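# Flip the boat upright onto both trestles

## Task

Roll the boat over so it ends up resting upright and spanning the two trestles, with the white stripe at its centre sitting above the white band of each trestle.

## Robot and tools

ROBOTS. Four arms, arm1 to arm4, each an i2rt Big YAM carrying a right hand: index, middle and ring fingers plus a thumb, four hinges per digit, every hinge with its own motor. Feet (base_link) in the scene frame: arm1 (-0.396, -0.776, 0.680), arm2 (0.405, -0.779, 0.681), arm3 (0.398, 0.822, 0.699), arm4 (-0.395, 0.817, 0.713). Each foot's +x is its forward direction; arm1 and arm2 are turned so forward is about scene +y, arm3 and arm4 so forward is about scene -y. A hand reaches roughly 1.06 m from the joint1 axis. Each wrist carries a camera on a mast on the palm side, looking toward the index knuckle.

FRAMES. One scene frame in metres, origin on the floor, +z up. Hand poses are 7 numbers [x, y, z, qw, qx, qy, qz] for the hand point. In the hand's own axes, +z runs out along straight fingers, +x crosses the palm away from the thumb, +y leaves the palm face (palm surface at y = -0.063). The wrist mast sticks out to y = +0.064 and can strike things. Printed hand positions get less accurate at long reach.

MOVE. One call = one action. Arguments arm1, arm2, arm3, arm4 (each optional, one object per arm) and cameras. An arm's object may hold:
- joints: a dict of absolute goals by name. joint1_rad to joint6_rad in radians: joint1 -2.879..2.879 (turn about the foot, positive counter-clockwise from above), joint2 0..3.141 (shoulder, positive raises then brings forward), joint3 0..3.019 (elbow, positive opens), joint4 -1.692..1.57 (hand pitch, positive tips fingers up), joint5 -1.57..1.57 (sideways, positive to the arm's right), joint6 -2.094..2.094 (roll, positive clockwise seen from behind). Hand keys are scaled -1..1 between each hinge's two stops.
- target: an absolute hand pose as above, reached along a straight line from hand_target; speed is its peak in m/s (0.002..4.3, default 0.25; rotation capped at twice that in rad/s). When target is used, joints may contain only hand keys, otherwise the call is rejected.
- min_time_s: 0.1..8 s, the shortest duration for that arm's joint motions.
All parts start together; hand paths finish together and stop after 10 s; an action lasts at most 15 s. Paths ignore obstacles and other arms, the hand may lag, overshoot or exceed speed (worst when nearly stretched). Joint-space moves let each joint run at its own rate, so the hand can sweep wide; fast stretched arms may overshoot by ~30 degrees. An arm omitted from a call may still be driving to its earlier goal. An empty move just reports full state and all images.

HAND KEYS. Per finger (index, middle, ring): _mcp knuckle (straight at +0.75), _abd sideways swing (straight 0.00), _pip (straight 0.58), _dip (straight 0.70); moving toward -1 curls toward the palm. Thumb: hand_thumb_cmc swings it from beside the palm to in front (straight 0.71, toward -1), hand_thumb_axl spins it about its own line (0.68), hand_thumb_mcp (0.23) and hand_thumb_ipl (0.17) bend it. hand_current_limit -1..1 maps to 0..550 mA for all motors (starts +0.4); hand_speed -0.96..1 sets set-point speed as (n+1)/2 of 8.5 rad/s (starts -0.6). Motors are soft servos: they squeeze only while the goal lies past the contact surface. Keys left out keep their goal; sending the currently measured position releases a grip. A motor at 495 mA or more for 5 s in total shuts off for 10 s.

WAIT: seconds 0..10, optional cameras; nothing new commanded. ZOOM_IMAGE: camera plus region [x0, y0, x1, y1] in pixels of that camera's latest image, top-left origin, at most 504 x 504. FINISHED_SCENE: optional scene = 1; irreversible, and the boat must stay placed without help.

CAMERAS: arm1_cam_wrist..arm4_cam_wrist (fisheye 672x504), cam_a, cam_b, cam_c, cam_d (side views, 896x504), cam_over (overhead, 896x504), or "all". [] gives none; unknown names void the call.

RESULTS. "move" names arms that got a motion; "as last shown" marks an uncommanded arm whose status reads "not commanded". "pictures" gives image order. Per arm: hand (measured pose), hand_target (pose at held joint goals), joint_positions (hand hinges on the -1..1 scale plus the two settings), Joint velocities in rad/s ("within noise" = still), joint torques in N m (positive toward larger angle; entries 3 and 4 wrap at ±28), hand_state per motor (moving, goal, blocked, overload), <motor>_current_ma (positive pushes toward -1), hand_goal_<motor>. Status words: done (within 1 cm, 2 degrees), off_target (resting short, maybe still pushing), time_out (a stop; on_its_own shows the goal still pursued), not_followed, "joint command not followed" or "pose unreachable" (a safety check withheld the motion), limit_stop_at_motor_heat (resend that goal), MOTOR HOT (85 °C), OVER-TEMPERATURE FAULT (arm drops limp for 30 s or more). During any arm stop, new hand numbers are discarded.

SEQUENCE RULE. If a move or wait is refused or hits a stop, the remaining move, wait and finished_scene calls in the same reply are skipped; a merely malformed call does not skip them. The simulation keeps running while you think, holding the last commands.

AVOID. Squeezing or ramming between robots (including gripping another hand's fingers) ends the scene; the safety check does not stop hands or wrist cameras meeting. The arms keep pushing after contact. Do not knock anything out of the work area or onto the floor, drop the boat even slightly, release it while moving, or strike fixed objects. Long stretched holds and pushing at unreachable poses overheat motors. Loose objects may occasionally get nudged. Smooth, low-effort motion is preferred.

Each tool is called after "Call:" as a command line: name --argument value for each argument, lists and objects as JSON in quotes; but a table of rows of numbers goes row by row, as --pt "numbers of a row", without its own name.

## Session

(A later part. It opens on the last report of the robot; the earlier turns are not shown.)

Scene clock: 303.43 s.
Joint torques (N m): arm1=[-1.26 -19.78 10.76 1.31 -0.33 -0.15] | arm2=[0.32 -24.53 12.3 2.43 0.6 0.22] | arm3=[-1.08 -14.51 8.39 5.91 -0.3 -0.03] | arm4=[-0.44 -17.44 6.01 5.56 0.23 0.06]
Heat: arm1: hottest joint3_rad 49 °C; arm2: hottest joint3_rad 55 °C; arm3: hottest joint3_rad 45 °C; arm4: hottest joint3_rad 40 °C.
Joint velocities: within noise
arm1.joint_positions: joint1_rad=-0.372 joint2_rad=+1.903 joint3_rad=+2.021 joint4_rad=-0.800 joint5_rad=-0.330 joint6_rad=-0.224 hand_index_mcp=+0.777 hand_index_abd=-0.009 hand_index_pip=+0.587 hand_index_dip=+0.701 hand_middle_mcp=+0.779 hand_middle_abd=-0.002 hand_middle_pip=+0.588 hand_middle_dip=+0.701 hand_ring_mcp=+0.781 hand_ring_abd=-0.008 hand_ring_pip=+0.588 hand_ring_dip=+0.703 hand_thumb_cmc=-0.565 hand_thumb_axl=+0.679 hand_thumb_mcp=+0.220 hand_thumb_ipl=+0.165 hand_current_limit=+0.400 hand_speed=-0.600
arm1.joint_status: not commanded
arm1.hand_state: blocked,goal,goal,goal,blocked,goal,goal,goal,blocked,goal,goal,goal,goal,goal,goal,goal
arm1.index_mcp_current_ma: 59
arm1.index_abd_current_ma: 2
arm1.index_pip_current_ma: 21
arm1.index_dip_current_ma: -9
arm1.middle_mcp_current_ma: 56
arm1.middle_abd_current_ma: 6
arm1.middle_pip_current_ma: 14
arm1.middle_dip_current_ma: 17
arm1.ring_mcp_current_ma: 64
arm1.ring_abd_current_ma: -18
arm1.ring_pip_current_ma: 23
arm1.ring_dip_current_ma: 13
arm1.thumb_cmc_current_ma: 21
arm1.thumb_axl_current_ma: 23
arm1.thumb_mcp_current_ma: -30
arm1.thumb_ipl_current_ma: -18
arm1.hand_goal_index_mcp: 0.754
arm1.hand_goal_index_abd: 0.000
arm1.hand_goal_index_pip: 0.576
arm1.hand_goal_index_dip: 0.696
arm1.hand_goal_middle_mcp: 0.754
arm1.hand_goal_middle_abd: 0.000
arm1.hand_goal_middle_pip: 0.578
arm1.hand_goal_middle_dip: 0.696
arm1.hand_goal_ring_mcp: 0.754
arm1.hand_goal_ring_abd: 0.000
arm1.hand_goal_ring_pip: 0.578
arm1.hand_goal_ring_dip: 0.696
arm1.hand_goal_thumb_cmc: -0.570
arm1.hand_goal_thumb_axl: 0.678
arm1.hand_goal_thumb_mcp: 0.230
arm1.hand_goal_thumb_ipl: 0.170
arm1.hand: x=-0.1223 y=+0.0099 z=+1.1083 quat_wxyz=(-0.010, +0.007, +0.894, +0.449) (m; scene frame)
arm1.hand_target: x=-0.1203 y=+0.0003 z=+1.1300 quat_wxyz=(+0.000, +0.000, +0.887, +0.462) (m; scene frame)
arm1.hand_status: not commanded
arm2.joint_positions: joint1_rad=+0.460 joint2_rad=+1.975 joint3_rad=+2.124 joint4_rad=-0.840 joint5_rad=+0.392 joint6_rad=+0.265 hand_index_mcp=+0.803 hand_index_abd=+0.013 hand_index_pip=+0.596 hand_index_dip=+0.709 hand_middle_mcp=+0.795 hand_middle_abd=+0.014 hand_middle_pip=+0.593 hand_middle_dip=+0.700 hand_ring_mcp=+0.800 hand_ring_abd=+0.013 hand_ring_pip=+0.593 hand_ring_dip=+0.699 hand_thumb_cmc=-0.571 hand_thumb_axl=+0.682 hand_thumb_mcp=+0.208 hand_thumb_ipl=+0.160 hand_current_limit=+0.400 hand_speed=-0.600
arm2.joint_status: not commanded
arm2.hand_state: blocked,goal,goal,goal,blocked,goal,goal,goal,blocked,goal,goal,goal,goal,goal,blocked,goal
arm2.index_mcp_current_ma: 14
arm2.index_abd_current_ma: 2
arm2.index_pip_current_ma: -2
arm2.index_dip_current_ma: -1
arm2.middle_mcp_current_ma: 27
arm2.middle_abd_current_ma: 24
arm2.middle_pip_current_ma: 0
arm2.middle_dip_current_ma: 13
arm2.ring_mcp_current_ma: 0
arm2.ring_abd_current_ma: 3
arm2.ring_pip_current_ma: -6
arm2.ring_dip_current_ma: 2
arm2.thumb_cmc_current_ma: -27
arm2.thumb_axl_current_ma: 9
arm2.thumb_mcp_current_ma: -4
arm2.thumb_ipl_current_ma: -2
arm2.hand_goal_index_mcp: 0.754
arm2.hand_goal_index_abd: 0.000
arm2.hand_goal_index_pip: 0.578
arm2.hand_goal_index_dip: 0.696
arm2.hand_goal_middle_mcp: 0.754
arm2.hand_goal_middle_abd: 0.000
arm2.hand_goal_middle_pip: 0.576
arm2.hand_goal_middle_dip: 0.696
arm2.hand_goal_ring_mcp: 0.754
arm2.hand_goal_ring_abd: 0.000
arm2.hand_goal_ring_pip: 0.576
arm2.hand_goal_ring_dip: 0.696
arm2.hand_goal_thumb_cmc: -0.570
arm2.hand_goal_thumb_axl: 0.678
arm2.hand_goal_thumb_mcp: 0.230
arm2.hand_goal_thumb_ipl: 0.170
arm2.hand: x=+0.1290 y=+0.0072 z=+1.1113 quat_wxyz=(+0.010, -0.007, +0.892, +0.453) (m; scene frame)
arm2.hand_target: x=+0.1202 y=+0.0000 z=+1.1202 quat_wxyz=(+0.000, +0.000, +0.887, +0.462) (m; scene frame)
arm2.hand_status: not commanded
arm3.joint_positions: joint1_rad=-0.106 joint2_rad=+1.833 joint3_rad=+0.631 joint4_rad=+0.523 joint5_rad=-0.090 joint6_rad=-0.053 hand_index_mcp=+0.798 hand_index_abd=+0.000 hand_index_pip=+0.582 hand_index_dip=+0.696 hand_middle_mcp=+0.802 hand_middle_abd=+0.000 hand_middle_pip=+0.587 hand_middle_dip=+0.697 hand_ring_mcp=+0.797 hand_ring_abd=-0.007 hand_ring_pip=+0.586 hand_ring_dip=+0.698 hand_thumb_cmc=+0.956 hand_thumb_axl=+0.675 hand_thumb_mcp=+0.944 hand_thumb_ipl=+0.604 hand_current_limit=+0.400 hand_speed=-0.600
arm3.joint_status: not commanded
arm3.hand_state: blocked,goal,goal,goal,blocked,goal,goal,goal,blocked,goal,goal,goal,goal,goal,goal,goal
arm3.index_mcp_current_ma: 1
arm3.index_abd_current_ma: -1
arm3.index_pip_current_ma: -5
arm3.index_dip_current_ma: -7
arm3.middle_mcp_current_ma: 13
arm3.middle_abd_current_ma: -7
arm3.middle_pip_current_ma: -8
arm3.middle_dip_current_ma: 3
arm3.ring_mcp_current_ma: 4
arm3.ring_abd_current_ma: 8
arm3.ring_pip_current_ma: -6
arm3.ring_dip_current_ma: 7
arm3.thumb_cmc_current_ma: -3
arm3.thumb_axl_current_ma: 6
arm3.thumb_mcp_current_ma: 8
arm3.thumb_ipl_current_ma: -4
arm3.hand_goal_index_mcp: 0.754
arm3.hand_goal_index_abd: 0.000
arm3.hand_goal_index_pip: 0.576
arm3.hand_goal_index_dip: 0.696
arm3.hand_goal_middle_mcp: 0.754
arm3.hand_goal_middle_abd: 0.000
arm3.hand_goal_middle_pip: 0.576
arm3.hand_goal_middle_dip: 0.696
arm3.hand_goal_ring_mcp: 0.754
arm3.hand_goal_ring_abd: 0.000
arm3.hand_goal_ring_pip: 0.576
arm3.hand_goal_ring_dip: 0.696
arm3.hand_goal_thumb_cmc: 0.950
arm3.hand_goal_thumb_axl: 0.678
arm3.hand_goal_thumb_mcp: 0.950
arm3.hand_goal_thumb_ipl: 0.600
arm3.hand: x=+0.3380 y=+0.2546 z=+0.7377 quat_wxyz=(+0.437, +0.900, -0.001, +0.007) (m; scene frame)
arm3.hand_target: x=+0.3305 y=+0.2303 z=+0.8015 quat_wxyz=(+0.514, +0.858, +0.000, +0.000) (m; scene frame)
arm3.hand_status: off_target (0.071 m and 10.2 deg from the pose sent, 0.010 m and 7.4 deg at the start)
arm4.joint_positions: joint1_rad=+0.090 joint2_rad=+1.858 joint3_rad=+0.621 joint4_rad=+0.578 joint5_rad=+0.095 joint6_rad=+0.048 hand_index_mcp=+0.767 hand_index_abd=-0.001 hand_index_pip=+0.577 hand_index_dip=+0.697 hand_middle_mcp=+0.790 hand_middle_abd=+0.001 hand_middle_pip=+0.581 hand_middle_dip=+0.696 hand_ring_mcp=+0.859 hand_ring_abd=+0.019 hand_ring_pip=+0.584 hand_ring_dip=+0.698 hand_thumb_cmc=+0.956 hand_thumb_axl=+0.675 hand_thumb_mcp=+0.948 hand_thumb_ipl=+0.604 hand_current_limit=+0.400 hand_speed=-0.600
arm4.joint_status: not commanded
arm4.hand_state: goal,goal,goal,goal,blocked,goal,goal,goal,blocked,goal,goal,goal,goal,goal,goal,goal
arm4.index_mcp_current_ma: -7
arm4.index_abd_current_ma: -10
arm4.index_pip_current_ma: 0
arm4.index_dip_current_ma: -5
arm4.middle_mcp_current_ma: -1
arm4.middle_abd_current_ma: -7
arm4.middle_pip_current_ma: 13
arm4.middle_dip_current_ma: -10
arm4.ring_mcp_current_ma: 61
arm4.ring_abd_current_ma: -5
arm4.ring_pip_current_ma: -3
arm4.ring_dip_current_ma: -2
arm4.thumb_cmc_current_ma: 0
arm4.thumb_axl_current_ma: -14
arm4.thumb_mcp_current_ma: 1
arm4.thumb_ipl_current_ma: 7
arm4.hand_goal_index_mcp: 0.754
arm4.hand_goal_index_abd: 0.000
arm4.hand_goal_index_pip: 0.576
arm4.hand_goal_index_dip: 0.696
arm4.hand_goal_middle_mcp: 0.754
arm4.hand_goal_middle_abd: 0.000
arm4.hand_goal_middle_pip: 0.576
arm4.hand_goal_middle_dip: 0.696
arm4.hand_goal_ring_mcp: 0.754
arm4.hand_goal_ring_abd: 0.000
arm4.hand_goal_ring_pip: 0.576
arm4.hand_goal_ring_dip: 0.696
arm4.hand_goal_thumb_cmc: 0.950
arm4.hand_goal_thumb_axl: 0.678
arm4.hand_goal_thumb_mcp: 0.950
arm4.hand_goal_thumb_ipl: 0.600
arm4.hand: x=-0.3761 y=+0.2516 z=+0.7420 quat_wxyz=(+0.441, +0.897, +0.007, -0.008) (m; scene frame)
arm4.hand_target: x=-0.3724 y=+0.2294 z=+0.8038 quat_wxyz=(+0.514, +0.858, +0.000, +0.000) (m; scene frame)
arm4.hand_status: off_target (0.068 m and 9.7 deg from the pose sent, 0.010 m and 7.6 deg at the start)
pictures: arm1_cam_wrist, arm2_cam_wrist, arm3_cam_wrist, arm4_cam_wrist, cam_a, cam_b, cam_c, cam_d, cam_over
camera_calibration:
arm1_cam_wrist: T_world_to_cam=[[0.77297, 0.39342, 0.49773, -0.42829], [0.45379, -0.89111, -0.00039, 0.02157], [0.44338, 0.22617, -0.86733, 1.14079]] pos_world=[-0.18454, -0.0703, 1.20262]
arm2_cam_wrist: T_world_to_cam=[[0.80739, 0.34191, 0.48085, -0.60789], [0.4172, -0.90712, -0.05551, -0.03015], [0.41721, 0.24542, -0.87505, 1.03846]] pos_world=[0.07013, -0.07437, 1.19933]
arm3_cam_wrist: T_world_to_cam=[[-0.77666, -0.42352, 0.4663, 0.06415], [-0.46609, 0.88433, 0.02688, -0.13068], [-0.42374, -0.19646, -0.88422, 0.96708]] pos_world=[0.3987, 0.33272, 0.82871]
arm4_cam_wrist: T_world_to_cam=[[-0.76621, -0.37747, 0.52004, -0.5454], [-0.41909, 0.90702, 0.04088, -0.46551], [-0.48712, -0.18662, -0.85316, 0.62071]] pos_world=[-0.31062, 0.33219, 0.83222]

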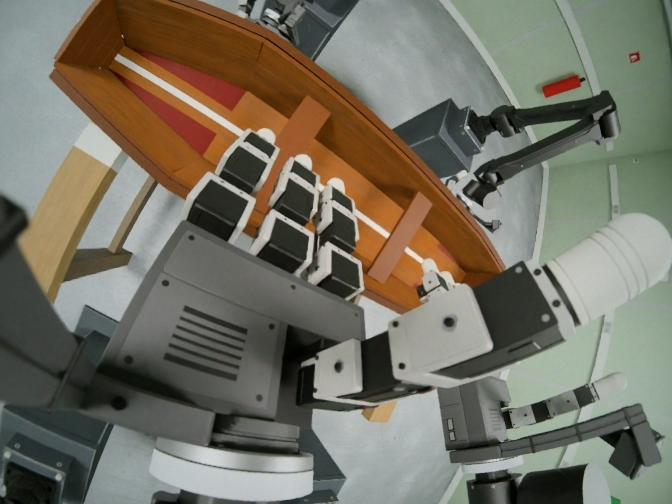

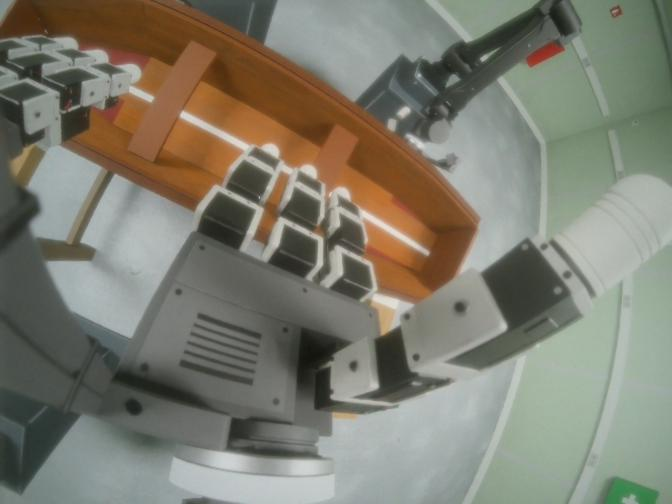

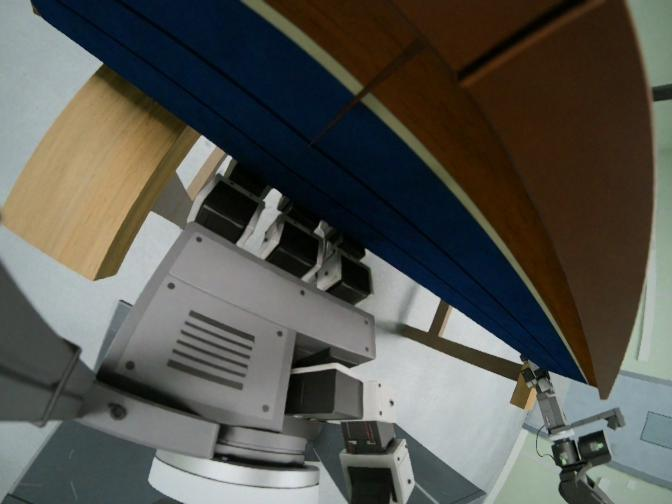

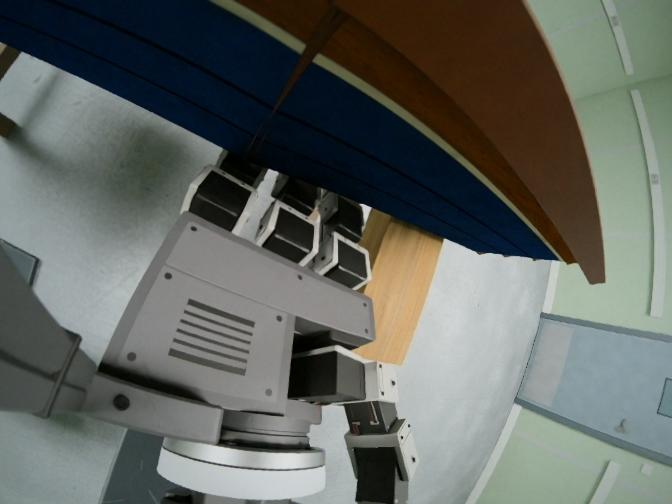

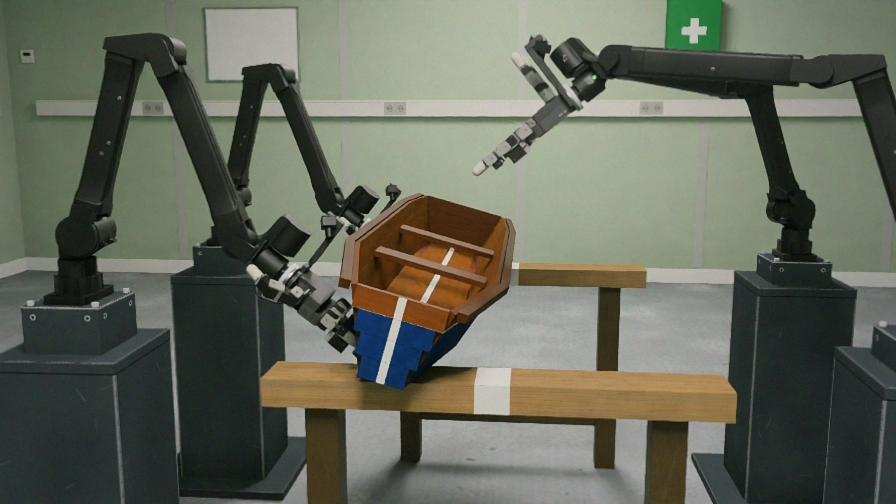

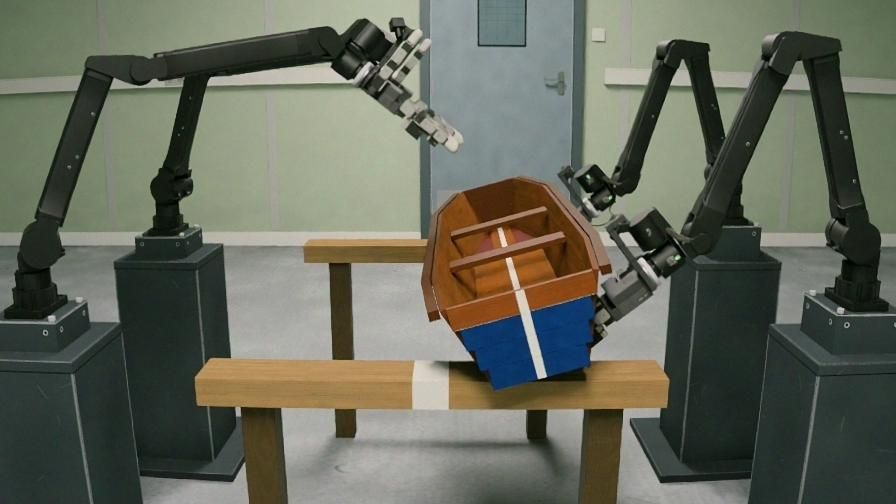

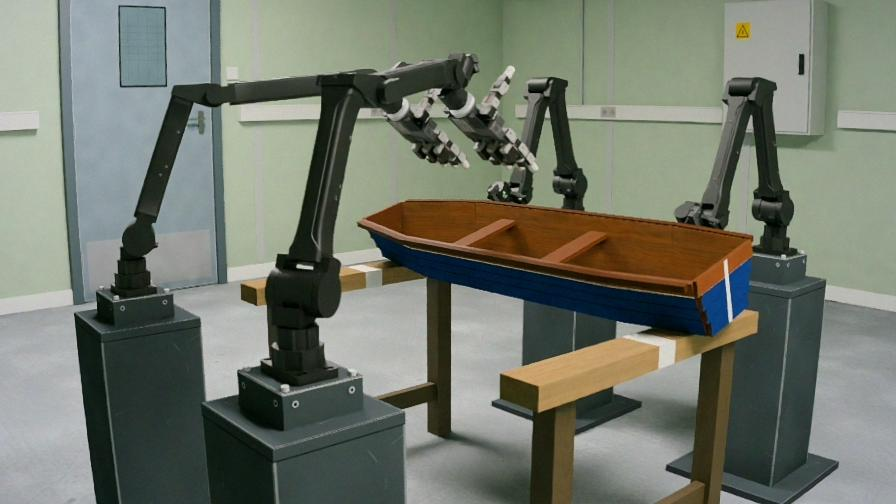

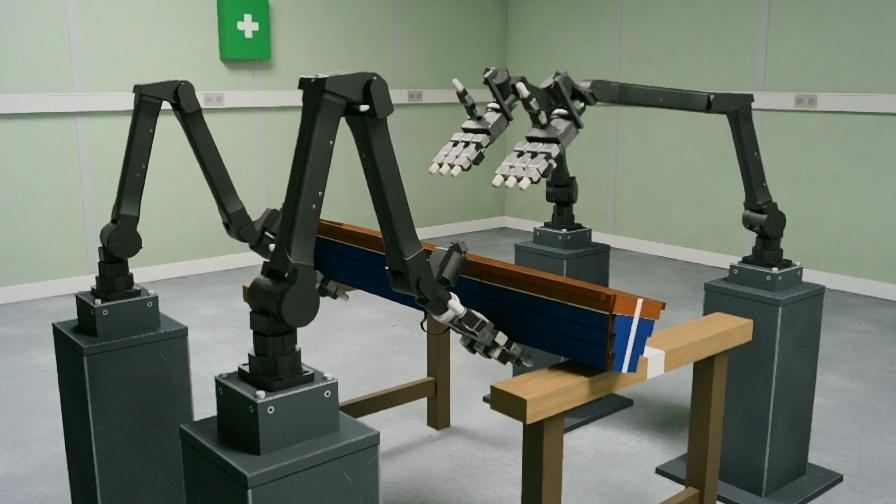

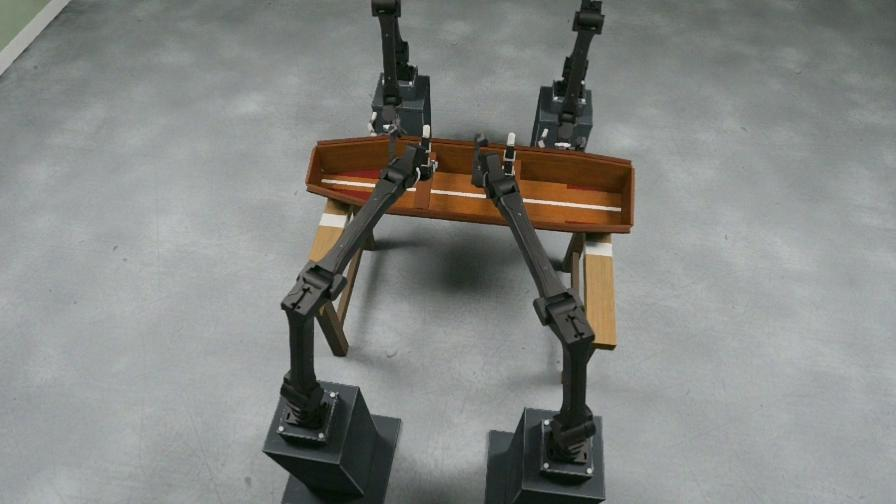

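Call:
move --arm3 '{"target": [0.33, 0.245, 0.785, 0.594, 0.804, 0, 0], "speed": 0.04}' --arm4 '{"target": [-0.372, 0.244, 0.787, 0.594, 0.804, 0, 0], "speed": 0.04}' --cameras '["cam_a", "cam_b", "arm3_cam_wrist", "arm4_cam_wrist"]'

Call:
zoom_image --camera "cam_a" --region '[300, 140, 560, 420]'

Call:
zoom_image --camera "cam_b" --region '[390, 130, 650, 410]'

Scene clock: 310.50 s.
Joint torques (N m): arm1=[-1.26 -19.84 10.77 1.32 -0.33 -0.15] | arm2=[-0.03 -24 12.19 2.3 0.61 0.24] | arm3=[-0.73 -14.62 6.6 6.87 -0.3 0.11] | arm4=[0.26 -15.68 5.11 5.91 0.3 -0.06]
Heat: arm1: hottest joint3_rad 48 °C; arm2: hottest joint3_rad 53 °C; arm3: hottest joint3_rad 45 °C; arm4: hottest joint3_rad 40 °C.
move: arm3 off_target; arm4 off_target
Joint velocities: within noise
arm1, arm2: as last shown
arm1.index_mcp_current_ma: 44
arm1.index_abd_current_ma: -3
arm1.index_pip_current_ma: 24
arm1.index_dip_current_ma: 0
arm1.middle_mcp_current_ma: 69
arm1.middle_abd_current_ma: 2
arm1.middle_pip_current_ma: 21
arm1.middle_dip_current_ma: 15
arm1.ring_abd_current_ma: -4
arm1.ring_pip_current_ma: 5
arm1.ring_dip_current_ma: 18
arm1.thumb_cmc_current_ma: 11
arm1.thumb_axl_current_ma: 19
arm1.thumb_mcp_current_ma: -22
arm1.thumb_ipl_current_ma: -17
arm2.index_mcp_current_ma: 18
arm2.index_abd_current_ma: 3
arm2.index_pip_current_ma: 7
arm2.index_dip_current_ma: 12
arm2.middle_mcp_current_ma: -3
arm2.middle_abd_current_ma: 26
arm2.middle_pip_current_ma: -7
arm2.middle_dip_current_ma: 8
arm2.ring_mcp_current_ma: -5
arm2.ring_abd_current_ma: -11
arm2.ring_pip_current_ma: -5
arm2.ring_dip_current_ma: 5
arm2.thumb_cmc_current_ma: -1
arm2.thumb_axl_current_ma: 15
arm2.thumb_mcp_current_ma: -8
arm2.thumb_ipl_current_ma: 10
arm3.joint_positions: joint1_rad=-0.111 joint2_rad=+2.033 joint3_rad=+0.580 joint4_rad=+0.948 joint5_rad=-0.107 joint6_rad=-0.045 hand_index_mcp=+0.844 hand_index_abd=+0.001 hand_index_pip=+0.607 hand_index_dip=+0.699 hand_middle_mcp=+0.847 hand_middle_abd=+0.002 hand_middle_pip=+0.612 hand_middle_dip=+0.700 hand_ring_mcp=+0.848 hand_ring_abd=-0.008 hand_ring_pip=+0.611 hand_ring_dip=+0.693 hand_thumb_cmc=+0.957 hand_thumb_axl=+0.674 hand_thumb_mcp=+0.944 hand_thumb_ipl=+0.601 hand_current_limit=+0.400 hand_speed=-0.600
arm3.joint_status: not commanded
arm3.hand_state: blocked,goal,blocked,goal,blocked,goal,blocked,goal,blocked,goal,blocked,goal,goal,goal,goal,goal
arm3.index_mcp_current_ma: 42
arm3.index_abd_current_ma: -6
arm3.index_pip_current_ma: 0
arm3.index_dip_current_ma: -5
arm3.middle_mcp_current_ma: 53
arm3.middle_abd_current_ma: -9
arm3.middle_pip_current_ma: 5
arm3.middle_dip_current_ma: 8
arm3.ring_mcp_current_ma: 41
arm3.ring_abd_current_ma: 5
arm3.ring_pip_current_ma: 2
arm3.ring_dip_current_ma: 3
arm3.thumb_cmc_current_ma: -1
arm3.thumb_axl_current_ma: 9
arm3.thumb_mcp_current_ma: 5
arm3.thumb_ipl_current_ma: -1
arm3.hand_goal_index_mcp: 0.754
arm3.hand_goal_index_abd: 0.000
arm3.hand_goal_index_pip: 0.576
arm3.hand_goal_index_dip: 0.696
arm3.hand_goal_middle_mcp: 0.754
arm3.hand_goal_middle_abd: 0.000
arm3.hand_goal_middle_pip: 0.576
arm3.hand_goal_middle_dip: 0.696
arm3.hand_goal_ring_mcp: 0.754
arm3.hand_goal_ring_abd: 0.000
arm3.hand_goal_ring_pip: 0.576
arm3.hand_goal_ring_dip: 0.696
arm3.hand_goal_thumb_cmc: 0.950
arm3.hand_goal_thumb_axl: 0.678
arm3.hand_goal_thumb_mcp: 0.950
arm3.hand_goal_thumb_ipl: 0.600
arm3.hand: x=+0.3392 y=+0.2694 z=+0.7193 quat_wxyz=(+0.514, +0.858, +0.002, +0.007)
arm3.hand_target: x=+0.3306 y=+0.2492 z=+0.7837 quat_wxyz=(+0.593, +0.805, +0.001, +0.001)
arm3.hand_status: off_target (0.071 m and 11.1 deg from the pose sent, 0.049 m and 21.1 deg at the start)
arm4.joint_positions: joint1_rad=+0.091 joint2_rad=+2.054 joint3_rad=+0.576 joint4_rad=+1.017 joint5_rad=+0.107 joint6_rad=+0.041 hand_index_mcp=+0.790 hand_index_abd=+0.001 hand_index_pip=+0.589 hand_index_dip=+0.698 hand_middle_mcp=+0.854 hand_middle_abd=+0.011 hand_middle_pip=+0.611 hand_middle_dip=+0.703 hand_ring_mcp=+0.897 hand_ring_abd=+0.016 hand_ring_pip=+0.637 hand_ring_dip=+0.702 hand_thumb_cmc=+0.956 hand_thumb_axl=+0.674 hand_thumb_mcp=+0.948 hand_thumb_ipl=+0.604 hand_current_limit=+0.400 hand_speed=-0.600
arm4.joint_status: not commanded
arm4.hand_state: blocked,goal,goal,goal,blocked,goal,blocked,goal,blocked,goal,blocked,goal,goal,goal,goal,goal
arm4.index_mcp_current_ma: 1
arm4.index_abd_current_ma: -6
arm4.index_pip_current_ma: 2
arm4.index_dip_current_ma: -4
arm4.middle_mcp_current_ma: 50
arm4.middle_abd_current_ma: -11
arm4.middle_pip_current_ma: 15
arm4.middle_dip_current_ma: -2
arm4.ring_mcp_current_ma: 113
arm4.ring_abd_current_ma: -6
arm4.ring_pip_current_ma: 16
arm4.ring_dip_current_ma: -1
arm4.thumb_cmc_current_ma: 5
arm4.thumb_axl_current_ma: -11
arm4.thumb_mcp_current_ma: -3
arm4.thumb_ipl_current_ma: 7
arm4.hand_goal_index_mcp: 0.754
arm4.hand_goal_index_abd: 0.000
arm4.hand_goal_index_pip: 0.576
arm4.hand_goal_index_dip: 0.696
arm4.hand_goal_middle_mcp: 0.754
arm4.hand_goal_middle_abd: 0.000
arm4.hand_goal_middle_pip: 0.576
arm4.hand_goal_middle_dip: 0.696
arm4.hand_goal_ring_mcp: 0.754
arm4.hand_goal_ring_abd: 0.000
arm4.hand_goal_ring_pip: 0.576
arm4.hand_goal_ring_dip: 0.696
arm4.hand_goal_thumb_cmc: 0.950
arm4.hand_goal_thumb_axl: 0.678
arm4.hand_goal_thumb_mcp: 0.950
arm4.hand_goal_thumb_ipl: 0.600
arm4.hand: x=-0.3789 y=+0.2663 z=+0.7322 quat_wxyz=(+0.527, +0.850, +0.002, -0.006)
arm4.hand_target: x=-0.3724 y=+0.2470 z=+0.7861 quat_wxyz=(+0.593, +0.805, +0.000, -0.001)
arm4.hand_status: off_target (0.060 m and 9.3 deg from the pose sent, 0.046 m and 20.6 deg at the start)
pictures: arm3_cam_wrist, arm4_cam_wrist, cam_a, cam_b
arm3_cam_wrist: T_world_to_cam=[[-0.77346, -0.34018, 0.53483, 0.00707], [-0.47105, 0.87307, -0.12591, -0.02809], [-0.42412, -0.34932, -0.83552, 0.96048]] pos_world=[0.3996, 0.36245, 0.79519]
arm4_cam_wrist: T_world_to_cam=[[-0.77279, -0.26487, 0.57674, -0.61103], [-0.41354, 0.8995, -0.14103, -0.34236], [-0.48142, -0.3475, -0.80466, 0.62326]] pos_world=[-0.31373, 0.36269, 0.80563]

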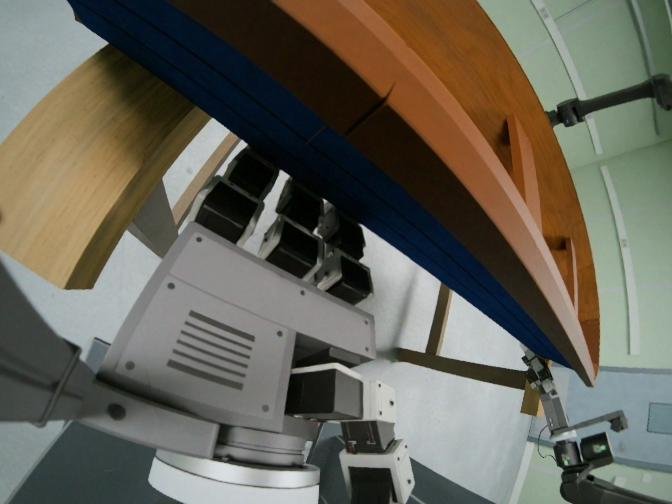

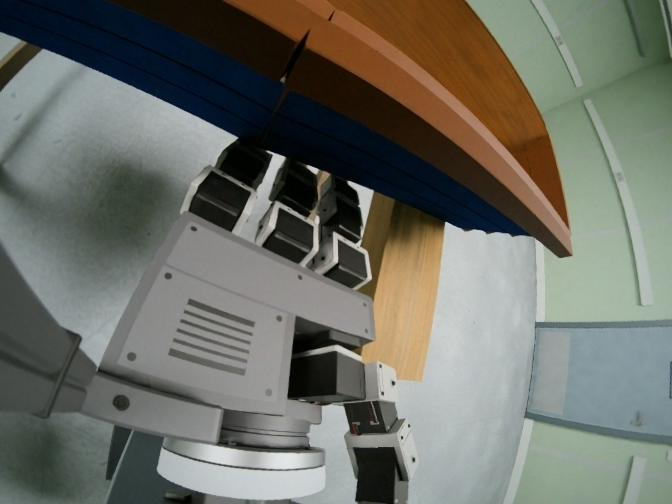

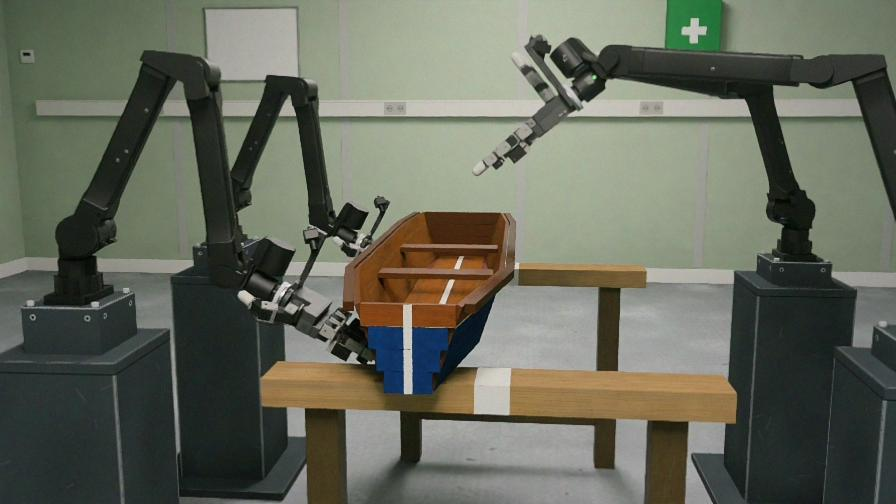

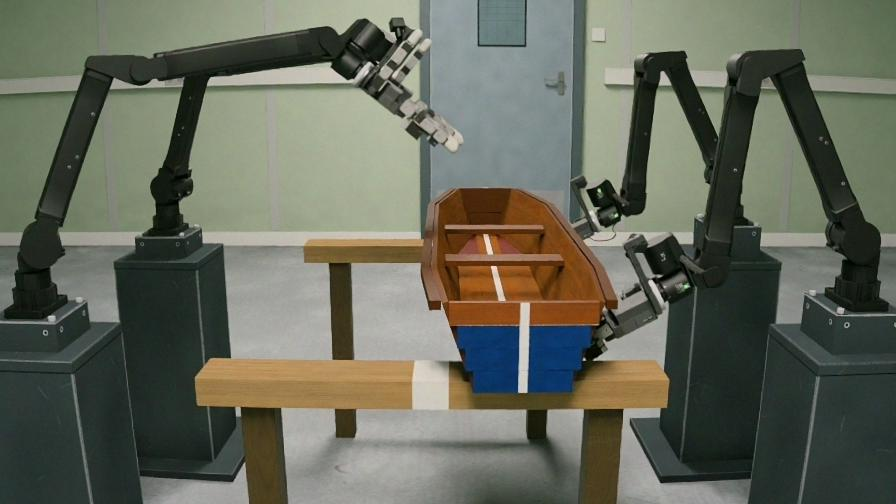

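Scaled by 1.800 from the camera's image (finer frame: 1280x720).

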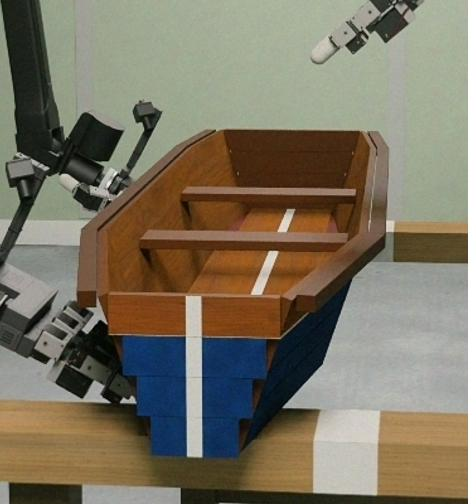

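Scaled by 1.800 from the camera's image (finer frame: 1280x720).

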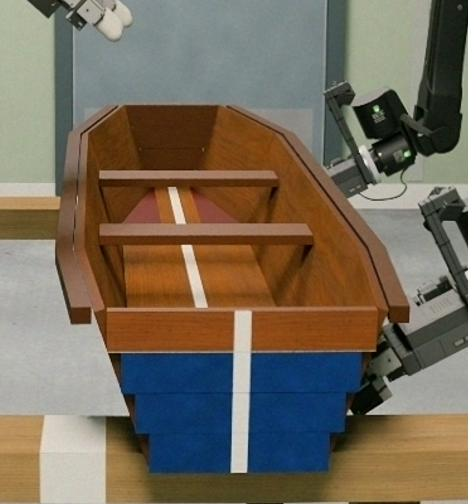

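Call:
move --arm3 '{"target": [0.33, 0.275, 0.70, 0.594, 0.804, 0, 0], "speed": 0.05}' --arm4 '{"target": [-0.36, 0.275, 0.70, 0.594, 0.804, 0, 0], "speed": 0.05}' --cameras '["cam_a", "cam_b", "arm3_cam_wrist"]'

Call:
zoom_image --camera "cam_a" --region '[300, 140, 560, 420]'

Call:
zoom_image --camera "cam_b" --region '[390, 130, 650, 410]'

Scene clock: 324.53 s.
Joint torques (N m): arm1=[-1.26 -19.84 10.76 1.29 -0.33 -0.15] | arm2=[0.32 -24.53 12.27 2.36 0.63 0.23] | arm3=[-1.49 -12.04 2.55 3.73 -0.18 0.04] | arm4=[0.67 -13.63 1.59 3.37 0.21 0.09]
Heat: arm1: hottest joint3_rad 48 °C; arm2: hottest joint3_rad 52 °C; arm3: hottest joint3_rad 45 °C; arm4: hottest joint3_rad 39 °C.
move: arm3 off_target; arm4 off_target
Joint velocities: within noise
arm1, arm2: as last shown
arm1.index_mcp_current_ma: 37
arm1.index_abd_current_ma: 1
arm1.index_pip_current_ma: 19
arm1.index_dip_current_ma: 19
arm1.middle_mcp_current_ma: 50
arm1.middle_abd_current_ma: 11
arm1.middle_pip_current_ma: 22
arm1.middle_dip_current_ma: 22
arm1.ring_mcp_current_ma: 76
arm1.ring_abd_current_ma: -11
arm1.ring_pip_current_ma: 14
arm1.ring_dip_current_ma: 7
arm1.thumb_cmc_current_ma: -4
arm1.thumb_axl_current_ma: 25
arm1.thumb_mcp_current_ma: -36
arm1.thumb_ipl_current_ma: -5
arm2.index_mcp_current_ma: 12
arm2.index_abd_current_ma: 14
arm2.index_pip_current_ma: 4
arm2.index_dip_current_ma: 2
arm2.middle_mcp_current_ma: 5
arm2.middle_abd_current_ma: 6
arm2.middle_pip_current_ma: -20
arm2.middle_dip_current_ma: 2
arm2.ring_mcp_current_ma: 11
arm2.ring_abd_current_ma: 7
arm2.ring_pip_current_ma: -8
arm2.ring_dip_current_ma: -1
arm2.thumb_cmc_current_ma: 0
arm2.thumb_axl_current_ma: -1
arm2.thumb_mcp_current_ma: -11
arm2.thumb_ipl_current_ma: 2
arm3.joint_positions: joint1_rad=-0.119 joint2_rad=+2.286 joint3_rad=+0.615 joint4_rad=+1.314 joint5_rad=-0.113 joint6_rad=-0.043 hand_index_mcp=+0.797 hand_index_abd=-0.006 hand_index_pip=+0.591 hand_index_dip=+0.699 hand_middle_mcp=+0.799 hand_middle_abd=-0.006 hand_middle_pip=+0.595 hand_middle_dip=+0.700 hand_ring_mcp=+0.796 hand_ring_abd=+0.000 hand_ring_pip=+0.593 hand_ring_dip=+0.693 hand_thumb_cmc=+0.957 hand_thumb_axl=+0.674 hand_thumb_mcp=+0.944 hand_thumb_ipl=+0.601 hand_current_limit=+0.400 hand_speed=-0.600
arm3.joint_status: not commanded
arm3.hand_state: blocked,goal,goal,goal,blocked,goal,goal,goal,blocked,goal,goal,goal,goal,goal,goal,goal
arm3.index_mcp_current_ma: 2
arm3.index_abd_current_ma: -4
arm3.index_pip_current_ma: -4
arm3.index_dip_current_ma: -10
arm3.middle_mcp_current_ma: 9
arm3.middle_abd_current_ma: -10
arm3.middle_pip_current_ma: -2
arm3.middle_dip_current_ma: 7
arm3.ring_mcp_current_ma: 1
arm3.ring_abd_current_ma: 9
arm3.ring_pip_current_ma: -1
arm3.ring_dip_current_ma: 7
arm3.thumb_cmc_current_ma: 1
arm3.thumb_axl_current_ma: 9
arm3.thumb_mcp_current_ma: 4
arm3.thumb_ipl_current_ma: -9
arm3.hand_goal_index_mcp: 0.754
arm3.hand_goal_index_abd: 0.000
arm3.hand_goal_index_pip: 0.576
arm3.hand_goal_index_dip: 0.696
arm3.hand_goal_middle_mcp: 0.754
arm3.hand_goal_middle_abd: 0.000
arm3.hand_goal_middle_pip: 0.576
arm3.hand_goal_middle_dip: 0.696
arm3.hand_goal_ring_mcp: 0.754
arm3.hand_goal_ring_abd: 0.000
arm3.hand_goal_ring_pip: 0.576
arm3.hand_goal_ring_dip: 0.696
arm3.hand_goal_thumb_cmc: 0.950
arm3.hand_goal_thumb_axl: 0.678
arm3.hand_goal_thumb_mcp: 0.950
arm3.hand_goal_thumb_ipl: 0.600
arm3.hand: x=+0.3367 y=+0.2788 z=+0.6899 quat_wxyz=(+0.575, +0.818, +0.005, +0.001)
arm3.hand_target: x=+0.3299 y=+0.2750 z=+0.6998 quat_wxyz=(+0.594, +0.805, +0.000, +0.000)
arm3.hand_status: off_target (0.013 m and 2.7 deg from the pose sent, 0.022 m and 11.1 deg at the start)
arm4.joint_positions: joint1_rad=+0.133 joint2_rad=+2.327 joint3_rad=+0.626 joint4_rad=+1.364 joint5_rad=+0.151 joint6_rad=+0.048 hand_index_mcp=+0.789 hand_index_abd=+0.001 hand_index_pip=+0.589 hand_index_dip=+0.698 hand_middle_mcp=+0.798 hand_middle_abd=+0.011 hand_middle_pip=+0.589 hand_middle_dip=+0.703 hand_ring_mcp=+0.795 hand_ring_abd=+0.011 hand_ring_pip=+0.591 hand_ring_dip=+0.694 hand_thumb_cmc=+0.956 hand_thumb_axl=+0.674 hand_thumb_mcp=+0.948 hand_thumb_ipl=+0.599 hand_current_limit=+0.400 hand_speed=-0.600
arm4.joint_status: not commanded
arm4.hand_state: blocked,goal,goal,goal,blocked,goal,goal,goal,blocked,goal,goal,goal,goal,goal,goal,goal
arm4.index_mcp_current_ma: -2
arm4.index_abd_current_ma: -3
arm4.index_pip_current_ma: 6
arm4.index_dip_current_ma: 1
arm4.middle_mcp_current_ma: 6
arm4.middle_abd_current_ma: -8
arm4.middle_pip_current_ma: 10
arm4.middle_dip_current_ma: -6
arm4.ring_mcp_current_ma: 4
arm4.ring_abd_current_ma: -5
arm4.ring_pip_current_ma: -3
arm4.ring_dip_current_ma: -4
arm4.thumb_cmc_current_ma: 5
arm4.thumb_axl_current_ma: -7
arm4.thumb_mcp_current_ma: 3
arm4.thumb_ipl_current_ma: 8
arm4.hand_goal_index_mcp: 0.754
arm4.hand_goal_index_abd: 0.000
arm4.hand_goal_index_pip: 0.576
arm4.hand_goal_index_dip: 0.696
arm4.hand_goal_middle_mcp: 0.754
arm4.hand_goal_middle_abd: 0.000
arm4.hand_goal_middle_pip: 0.576
arm4.hand_goal_middle_dip: 0.696
arm4.hand_goal_ring_mcp: 0.754
arm4.hand_goal_ring_abd: 0.000
arm4.hand_goal_ring_pip: 0.576
arm4.hand_goal_ring_dip: 0.696
arm4.hand_goal_thumb_cmc: 0.950
arm4.hand_goal_thumb_axl: 0.678
arm4.hand_goal_thumb_mcp: 0.950
arm4.hand_goal_thumb_ipl: 0.600
arm4.hand: x=-0.3656 y=+0.2782 z=+0.6913 quat_wxyz=(+0.579, +0.815, -0.001, -0.004)
arm4.hand_target: x=-0.3609 y=+0.2751 z=+0.7001 quat_wxyz=(+0.595, +0.804, -0.003, +0.002)
arm4.hand_status: off_target (0.011 m and 2.2 deg from the pose sent, 0.038 m and 9.3 deg at the start)
pictures: arm3_cam_wrist, cam_a, cam_b
arm3_cam_wrist: T_world_to_cam=[[-0.76756, -0.25481, 0.58815, -0.03845], [-0.4708, 0.8468, -0.24755, 0.05009], [-0.43497, -0.46692, -0.76993, 0.92931]] pos_world=[0.39829, 0.3817, 0.75052]

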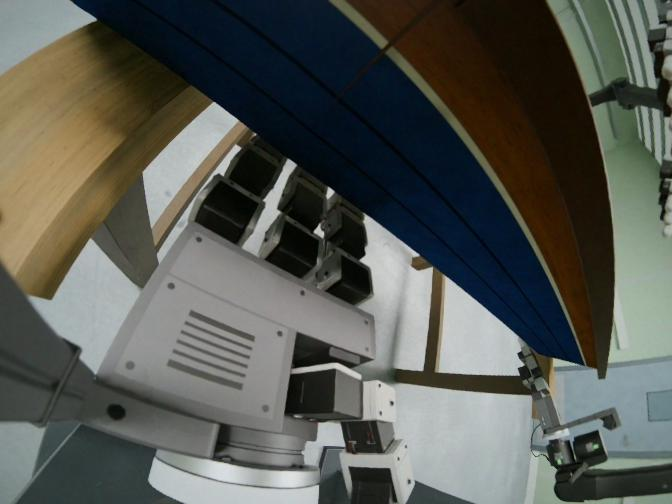

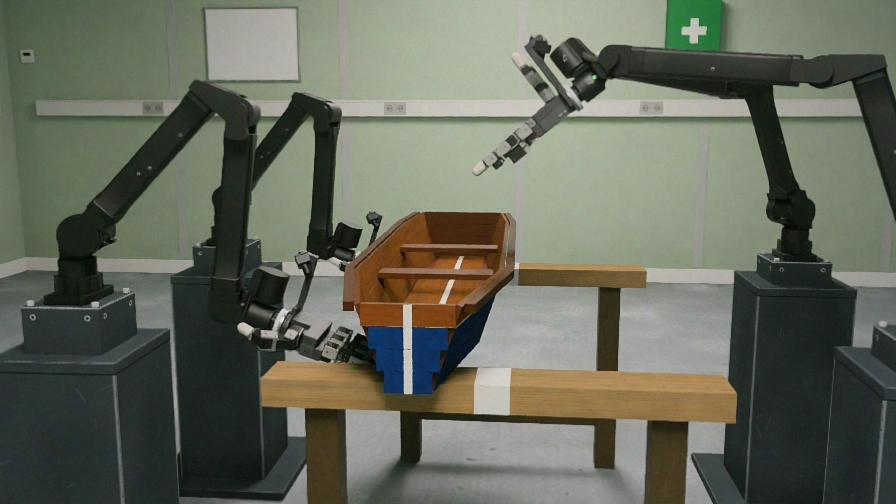

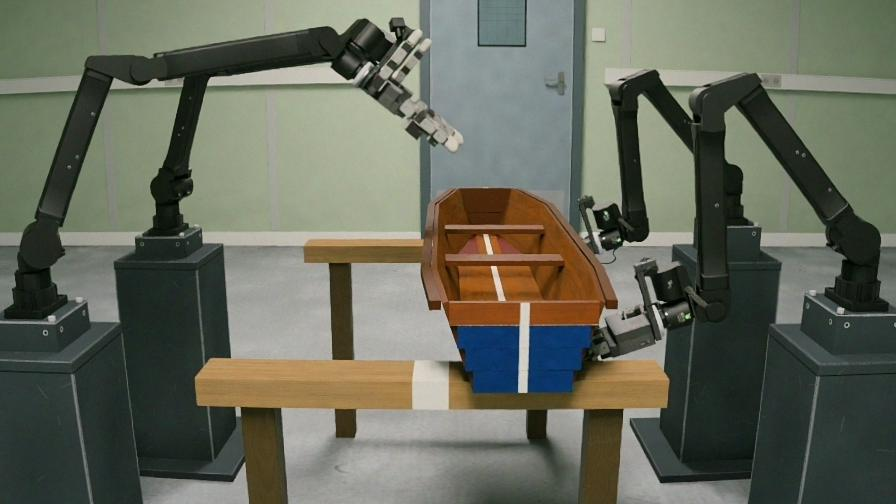

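Scaled by 1.800 from the camera's image (finer frame: 1280x720).

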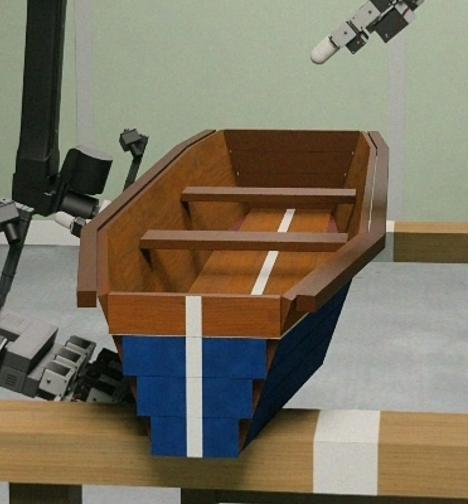

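Scaled by 1.800 from the camera's image (finer frame: 1280x720).

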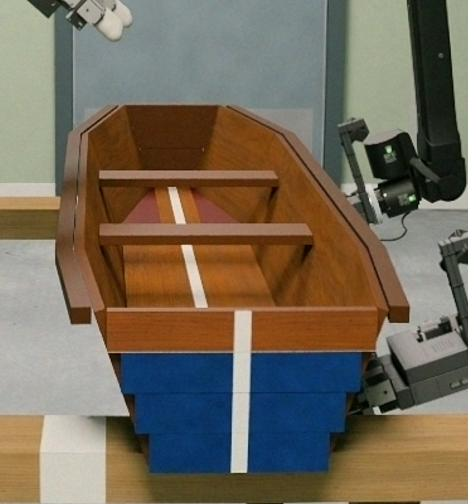

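Call:
move --arm3 '{"target": [0.33, 0.46, 0.685, 0.609, 0.793, 0, 0], "speed": 0.12}' --arm4 '{"target": [-0.345, 0.46, 0.685, 0.609, 0.793, 0, 0], "speed": 0.12}' --cameras '["cam_a", "arm3_cam_wrist"]'

Scene clock: 330.37 s.
Joint torques (N m): arm1=[-1.26 -19.78 10.76 1.32 -0.33 -0.16] | arm2=[0.09 -24.06 12.18 2.41 0.63 0.23] | arm3=[-0.91 -8.64 -2.51 3.75 -0.52 -0.12] | arm4=[0.5 -9.7 -2.19 2.85 0.57 0.18]
Heat: arm1: hottest joint3_rad 48 °C; arm2: hottest joint3_rad 51 °C; arm3: hottest joint3_rad 44 °C; arm4: hottest joint3_rad 39 °C.
move: arm3 off_target; arm4 off_target
Joint velocities: within noise
arm1, arm2: as last shown
arm1.index_mcp_current_ma: 55
arm1.index_abd_current_ma: -14
arm1.index_pip_current_ma: 15
arm1.index_dip_current_ma: 8
arm1.middle_mcp_current_ma: 61
arm1.middle_abd_current_ma: 9
arm1.middle_pip_current_ma: 15
arm1.middle_dip_current_ma: 25
arm1.ring_mcp_current_ma: 66
arm1.ring_abd_current_ma: -10
arm1.ring_pip_current_ma: 19
arm1.ring_dip_current_ma: -1
arm1.thumb_cmc_current_ma: 13
arm1.thumb_axl_current_ma: -4
arm1.thumb_mcp_current_ma: -40
arm1.thumb_ipl_current_ma: -31
arm2.index_mcp_current_ma: 0
arm2.index_abd_current_ma: 7
arm2.index_pip_current_ma: 18
arm2.index_dip_current_ma: 29
arm2.middle_mcp_current_ma: 18
arm2.middle_abd_current_ma: 9
arm2.middle_pip_current_ma: -13
arm2.middle_dip_current_ma: 13
arm2.ring_mcp_current_ma: 6
arm2.ring_abd_current_ma: 6
arm2.ring_pip_current_ma: 3
arm2.ring_dip_current_ma: 6
arm2.thumb_cmc_current_ma: -7
arm2.thumb_ipl_current_ma: 6
arm3.joint_positions: joint1_rad=-0.382 joint2_rad=+2.315 joint3_rad=+0.171 joint4_rad=+1.512 joint5_rad=-0.440 joint6_rad=-0.243 hand_index_mcp=+0.792 hand_index_abd=+0.002 hand_index_pip=+0.590 hand_index_dip=+0.699 hand_middle_mcp=+0.794 hand_middle_abd=+0.003 hand_middle_pip=+0.594 hand_middle_dip=+0.700 hand_ring_mcp=+0.791 hand_ring_abd=+0.000 hand_ring_pip=+0.592 hand_ring_dip=+0.693 hand_thumb_cmc=+0.957 hand_thumb_axl=+0.674 hand_thumb_mcp=+0.944 hand_thumb_ipl=+0.598 hand_current_limit=+0.400 hand_speed=-0.600
arm3.joint_status: not commanded
arm3.hand_state: blocked,goal,goal,goal,blocked,goal,goal,goal,blocked,goal,goal,goal,goal,goal,goal,goal
arm3.index_mcp_current_ma: 0
arm3.index_abd_current_ma: -2
arm3.index_pip_current_ma: -4
arm3.index_dip_current_ma: -8
arm3.middle_mcp_current_ma: 10
arm3.middle_abd_current_ma: -7
arm3.middle_pip_current_ma: 0
arm3.middle_dip_current_ma: 8
arm3.ring_mcp_current_ma: 2
arm3.ring_abd_current_ma: 8
arm3.ring_pip_current_ma: -1
arm3.ring_dip_current_ma: 9
arm3.thumb_cmc_current_ma: -4
arm3.thumb_axl_current_ma: 12
arm3.thumb_mcp_current_ma: 3
arm3.thumb_ipl_current_ma: -2
arm3.hand_goal_index_mcp: 0.754
arm3.hand_goal_index_abd: 0.000
arm3.hand_goal_index_pip: 0.576
arm3.hand_goal_index_dip: 0.696
arm3.hand_goal_middle_mcp: 0.754
arm3.hand_goal_middle_abd: 0.000
arm3.hand_goal_middle_pip: 0.576
arm3.hand_goal_middle_dip: 0.696
arm3.hand_goal_ring_mcp: 0.754
arm3.hand_goal_ring_abd: 0.000
arm3.hand_goal_ring_pip: 0.576
arm3.hand_goal_ring_dip: 0.696
arm3.hand_goal_thumb_cmc: 0.950
arm3.hand_goal_thumb_axl: 0.678
arm3.hand_goal_thumb_mcp: 0.950
arm3.hand_goal_thumb_ipl: 0.600
arm3.hand: x=+0.3326 y=+0.4602 z=+0.6790 quat_wxyz=(+0.484, +0.873, +0.041, +0.050)
arm3.hand_target: x=+0.3298 y=+0.4598 z=+0.6857 quat_wxyz=(+0.497, +0.866, +0.047, +0.041)
arm3.hand_status: off_target (0.007 m and 18.6 deg from the pose sent, 0.181 m and 4.8 deg at the start; a joint's target at an end of its range on 76 of 91 steps)
arm4.joint_positions: joint1_rad=+0.511 joint2_rad=+2.389 joint3_rad=+0.241 joint4_rad=+1.535 joint5_rad=+0.598 joint6_rad=+0.340 hand_index_mcp=+0.788 hand_index_abd=-0.005 hand_index_pip=+0.589 hand_index_dip=+0.698 hand_middle_mcp=+0.795 hand_middle_abd=+0.003 hand_middle_pip=+0.588 hand_middle_dip=+0.703 hand_ring_mcp=+0.793 hand_ring_abd=+0.004 hand_ring_pip=+0.590 hand_ring_dip=+0.694 hand_thumb_cmc=+0.956 hand_thumb_axl=+0.674 hand_thumb_mcp=+0.948 hand_thumb_ipl=+0.599 hand_current_limit=+0.400 hand_speed=-0.600
arm4.joint_status: not commanded
arm4.hand_state: blocked,goal,goal,goal,blocked,goal,goal,goal,blocked,goal,goal,goal,goal,goal,goal,goal
arm4.index_mcp_current_ma: 1
arm4.index_abd_current_ma: -10
arm4.index_pip_current_ma: 4
arm4.index_dip_current_ma: -5
arm4.middle_mcp_current_ma: 9
arm4.middle_abd_current_ma: -7
arm4.middle_pip_current_ma: 7
arm4.middle_dip_current_ma: -12
arm4.ring_mcp_current_ma: 6
arm4.ring_abd_current_ma: -7
arm4.ring_pip_current_ma: -4
arm4.ring_dip_current_ma: -3
arm4.thumb_cmc_current_ma: 5
arm4.thumb_axl_current_ma: -8
arm4.thumb_mcp_current_ma: -2
arm4.thumb_ipl_current_ma: 5
arm4.hand_goal_index_mcp: 0.754
arm4.hand_goal_index_abd: 0.000
arm4.hand_goal_index_pip: 0.576
arm4.hand_goal_index_dip: 0.696
arm4.hand_goal_middle_mcp: 0.754
arm4.hand_goal_middle_abd: 0.000
arm4.hand_goal_middle_pip: 0.576
arm4.hand_goal_middle_dip: 0.696
arm4.hand_goal_ring_mcp: 0.754
arm4.hand_goal_ring_abd: 0.000
arm4.hand_goal_ring_pip: 0.576
arm4.hand_goal_ring_dip: 0.696
arm4.hand_goal_thumb_cmc: 0.950
arm4.hand_goal_thumb_axl: 0.678
arm4.hand_goal_thumb_mcp: 0.950
arm4.hand_goal_thumb_ipl: 0.600
arm4.hand: x=-0.3462 y=+0.4594 z=+0.6820 quat_wxyz=(+0.509, +0.857, -0.054, -0.052)
arm4.hand_target: x=-0.3444 y=+0.4598 z=+0.6854 quat_wxyz=(+0.518, +0.852, -0.062, -0.042)
arm4.hand_status: off_target (0.003 m and 16.1 deg from the pose sent, 0.183 m and 4.3 deg at the start; a joint's target at an end of its range on 78 of 91 steps)
pictures: arm3_cam_wrist, cam_a
arm3_cam_wrist: T_world_to_cam=[[-0.74536, -0.45839, 0.48406, 0.16795], [-0.56241, 0.82223, -0.08736, -0.17521], [-0.35796, -0.33735, -0.87067, 0.98704]] pos_world=[0.37997, 0.55403, 0.76277]

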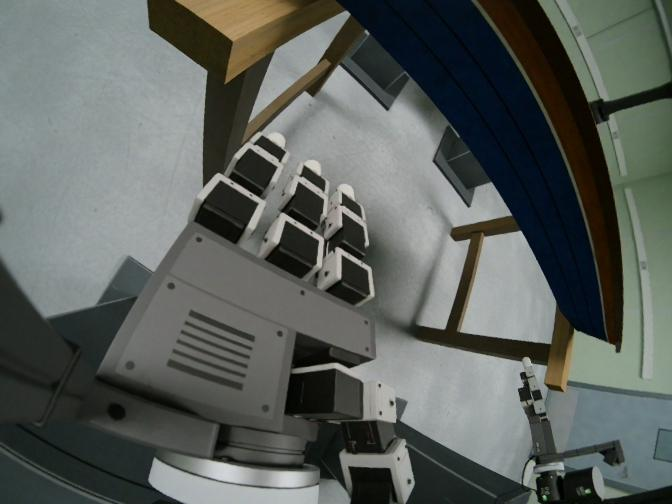

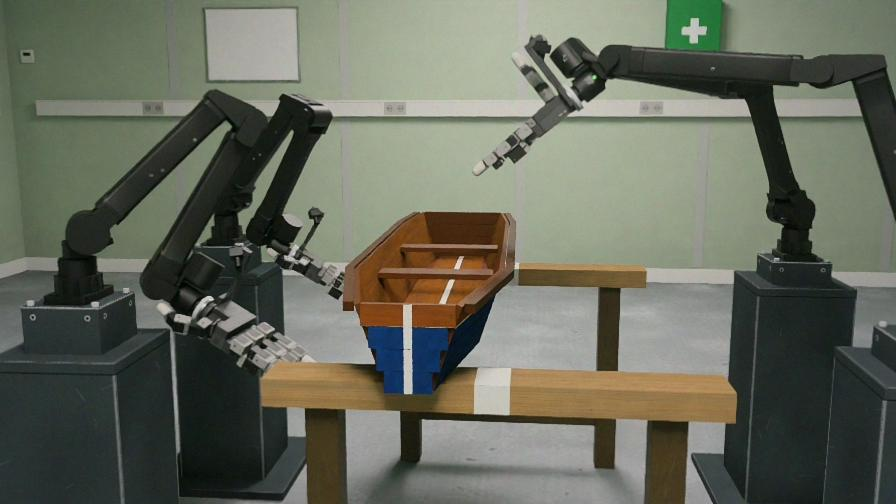

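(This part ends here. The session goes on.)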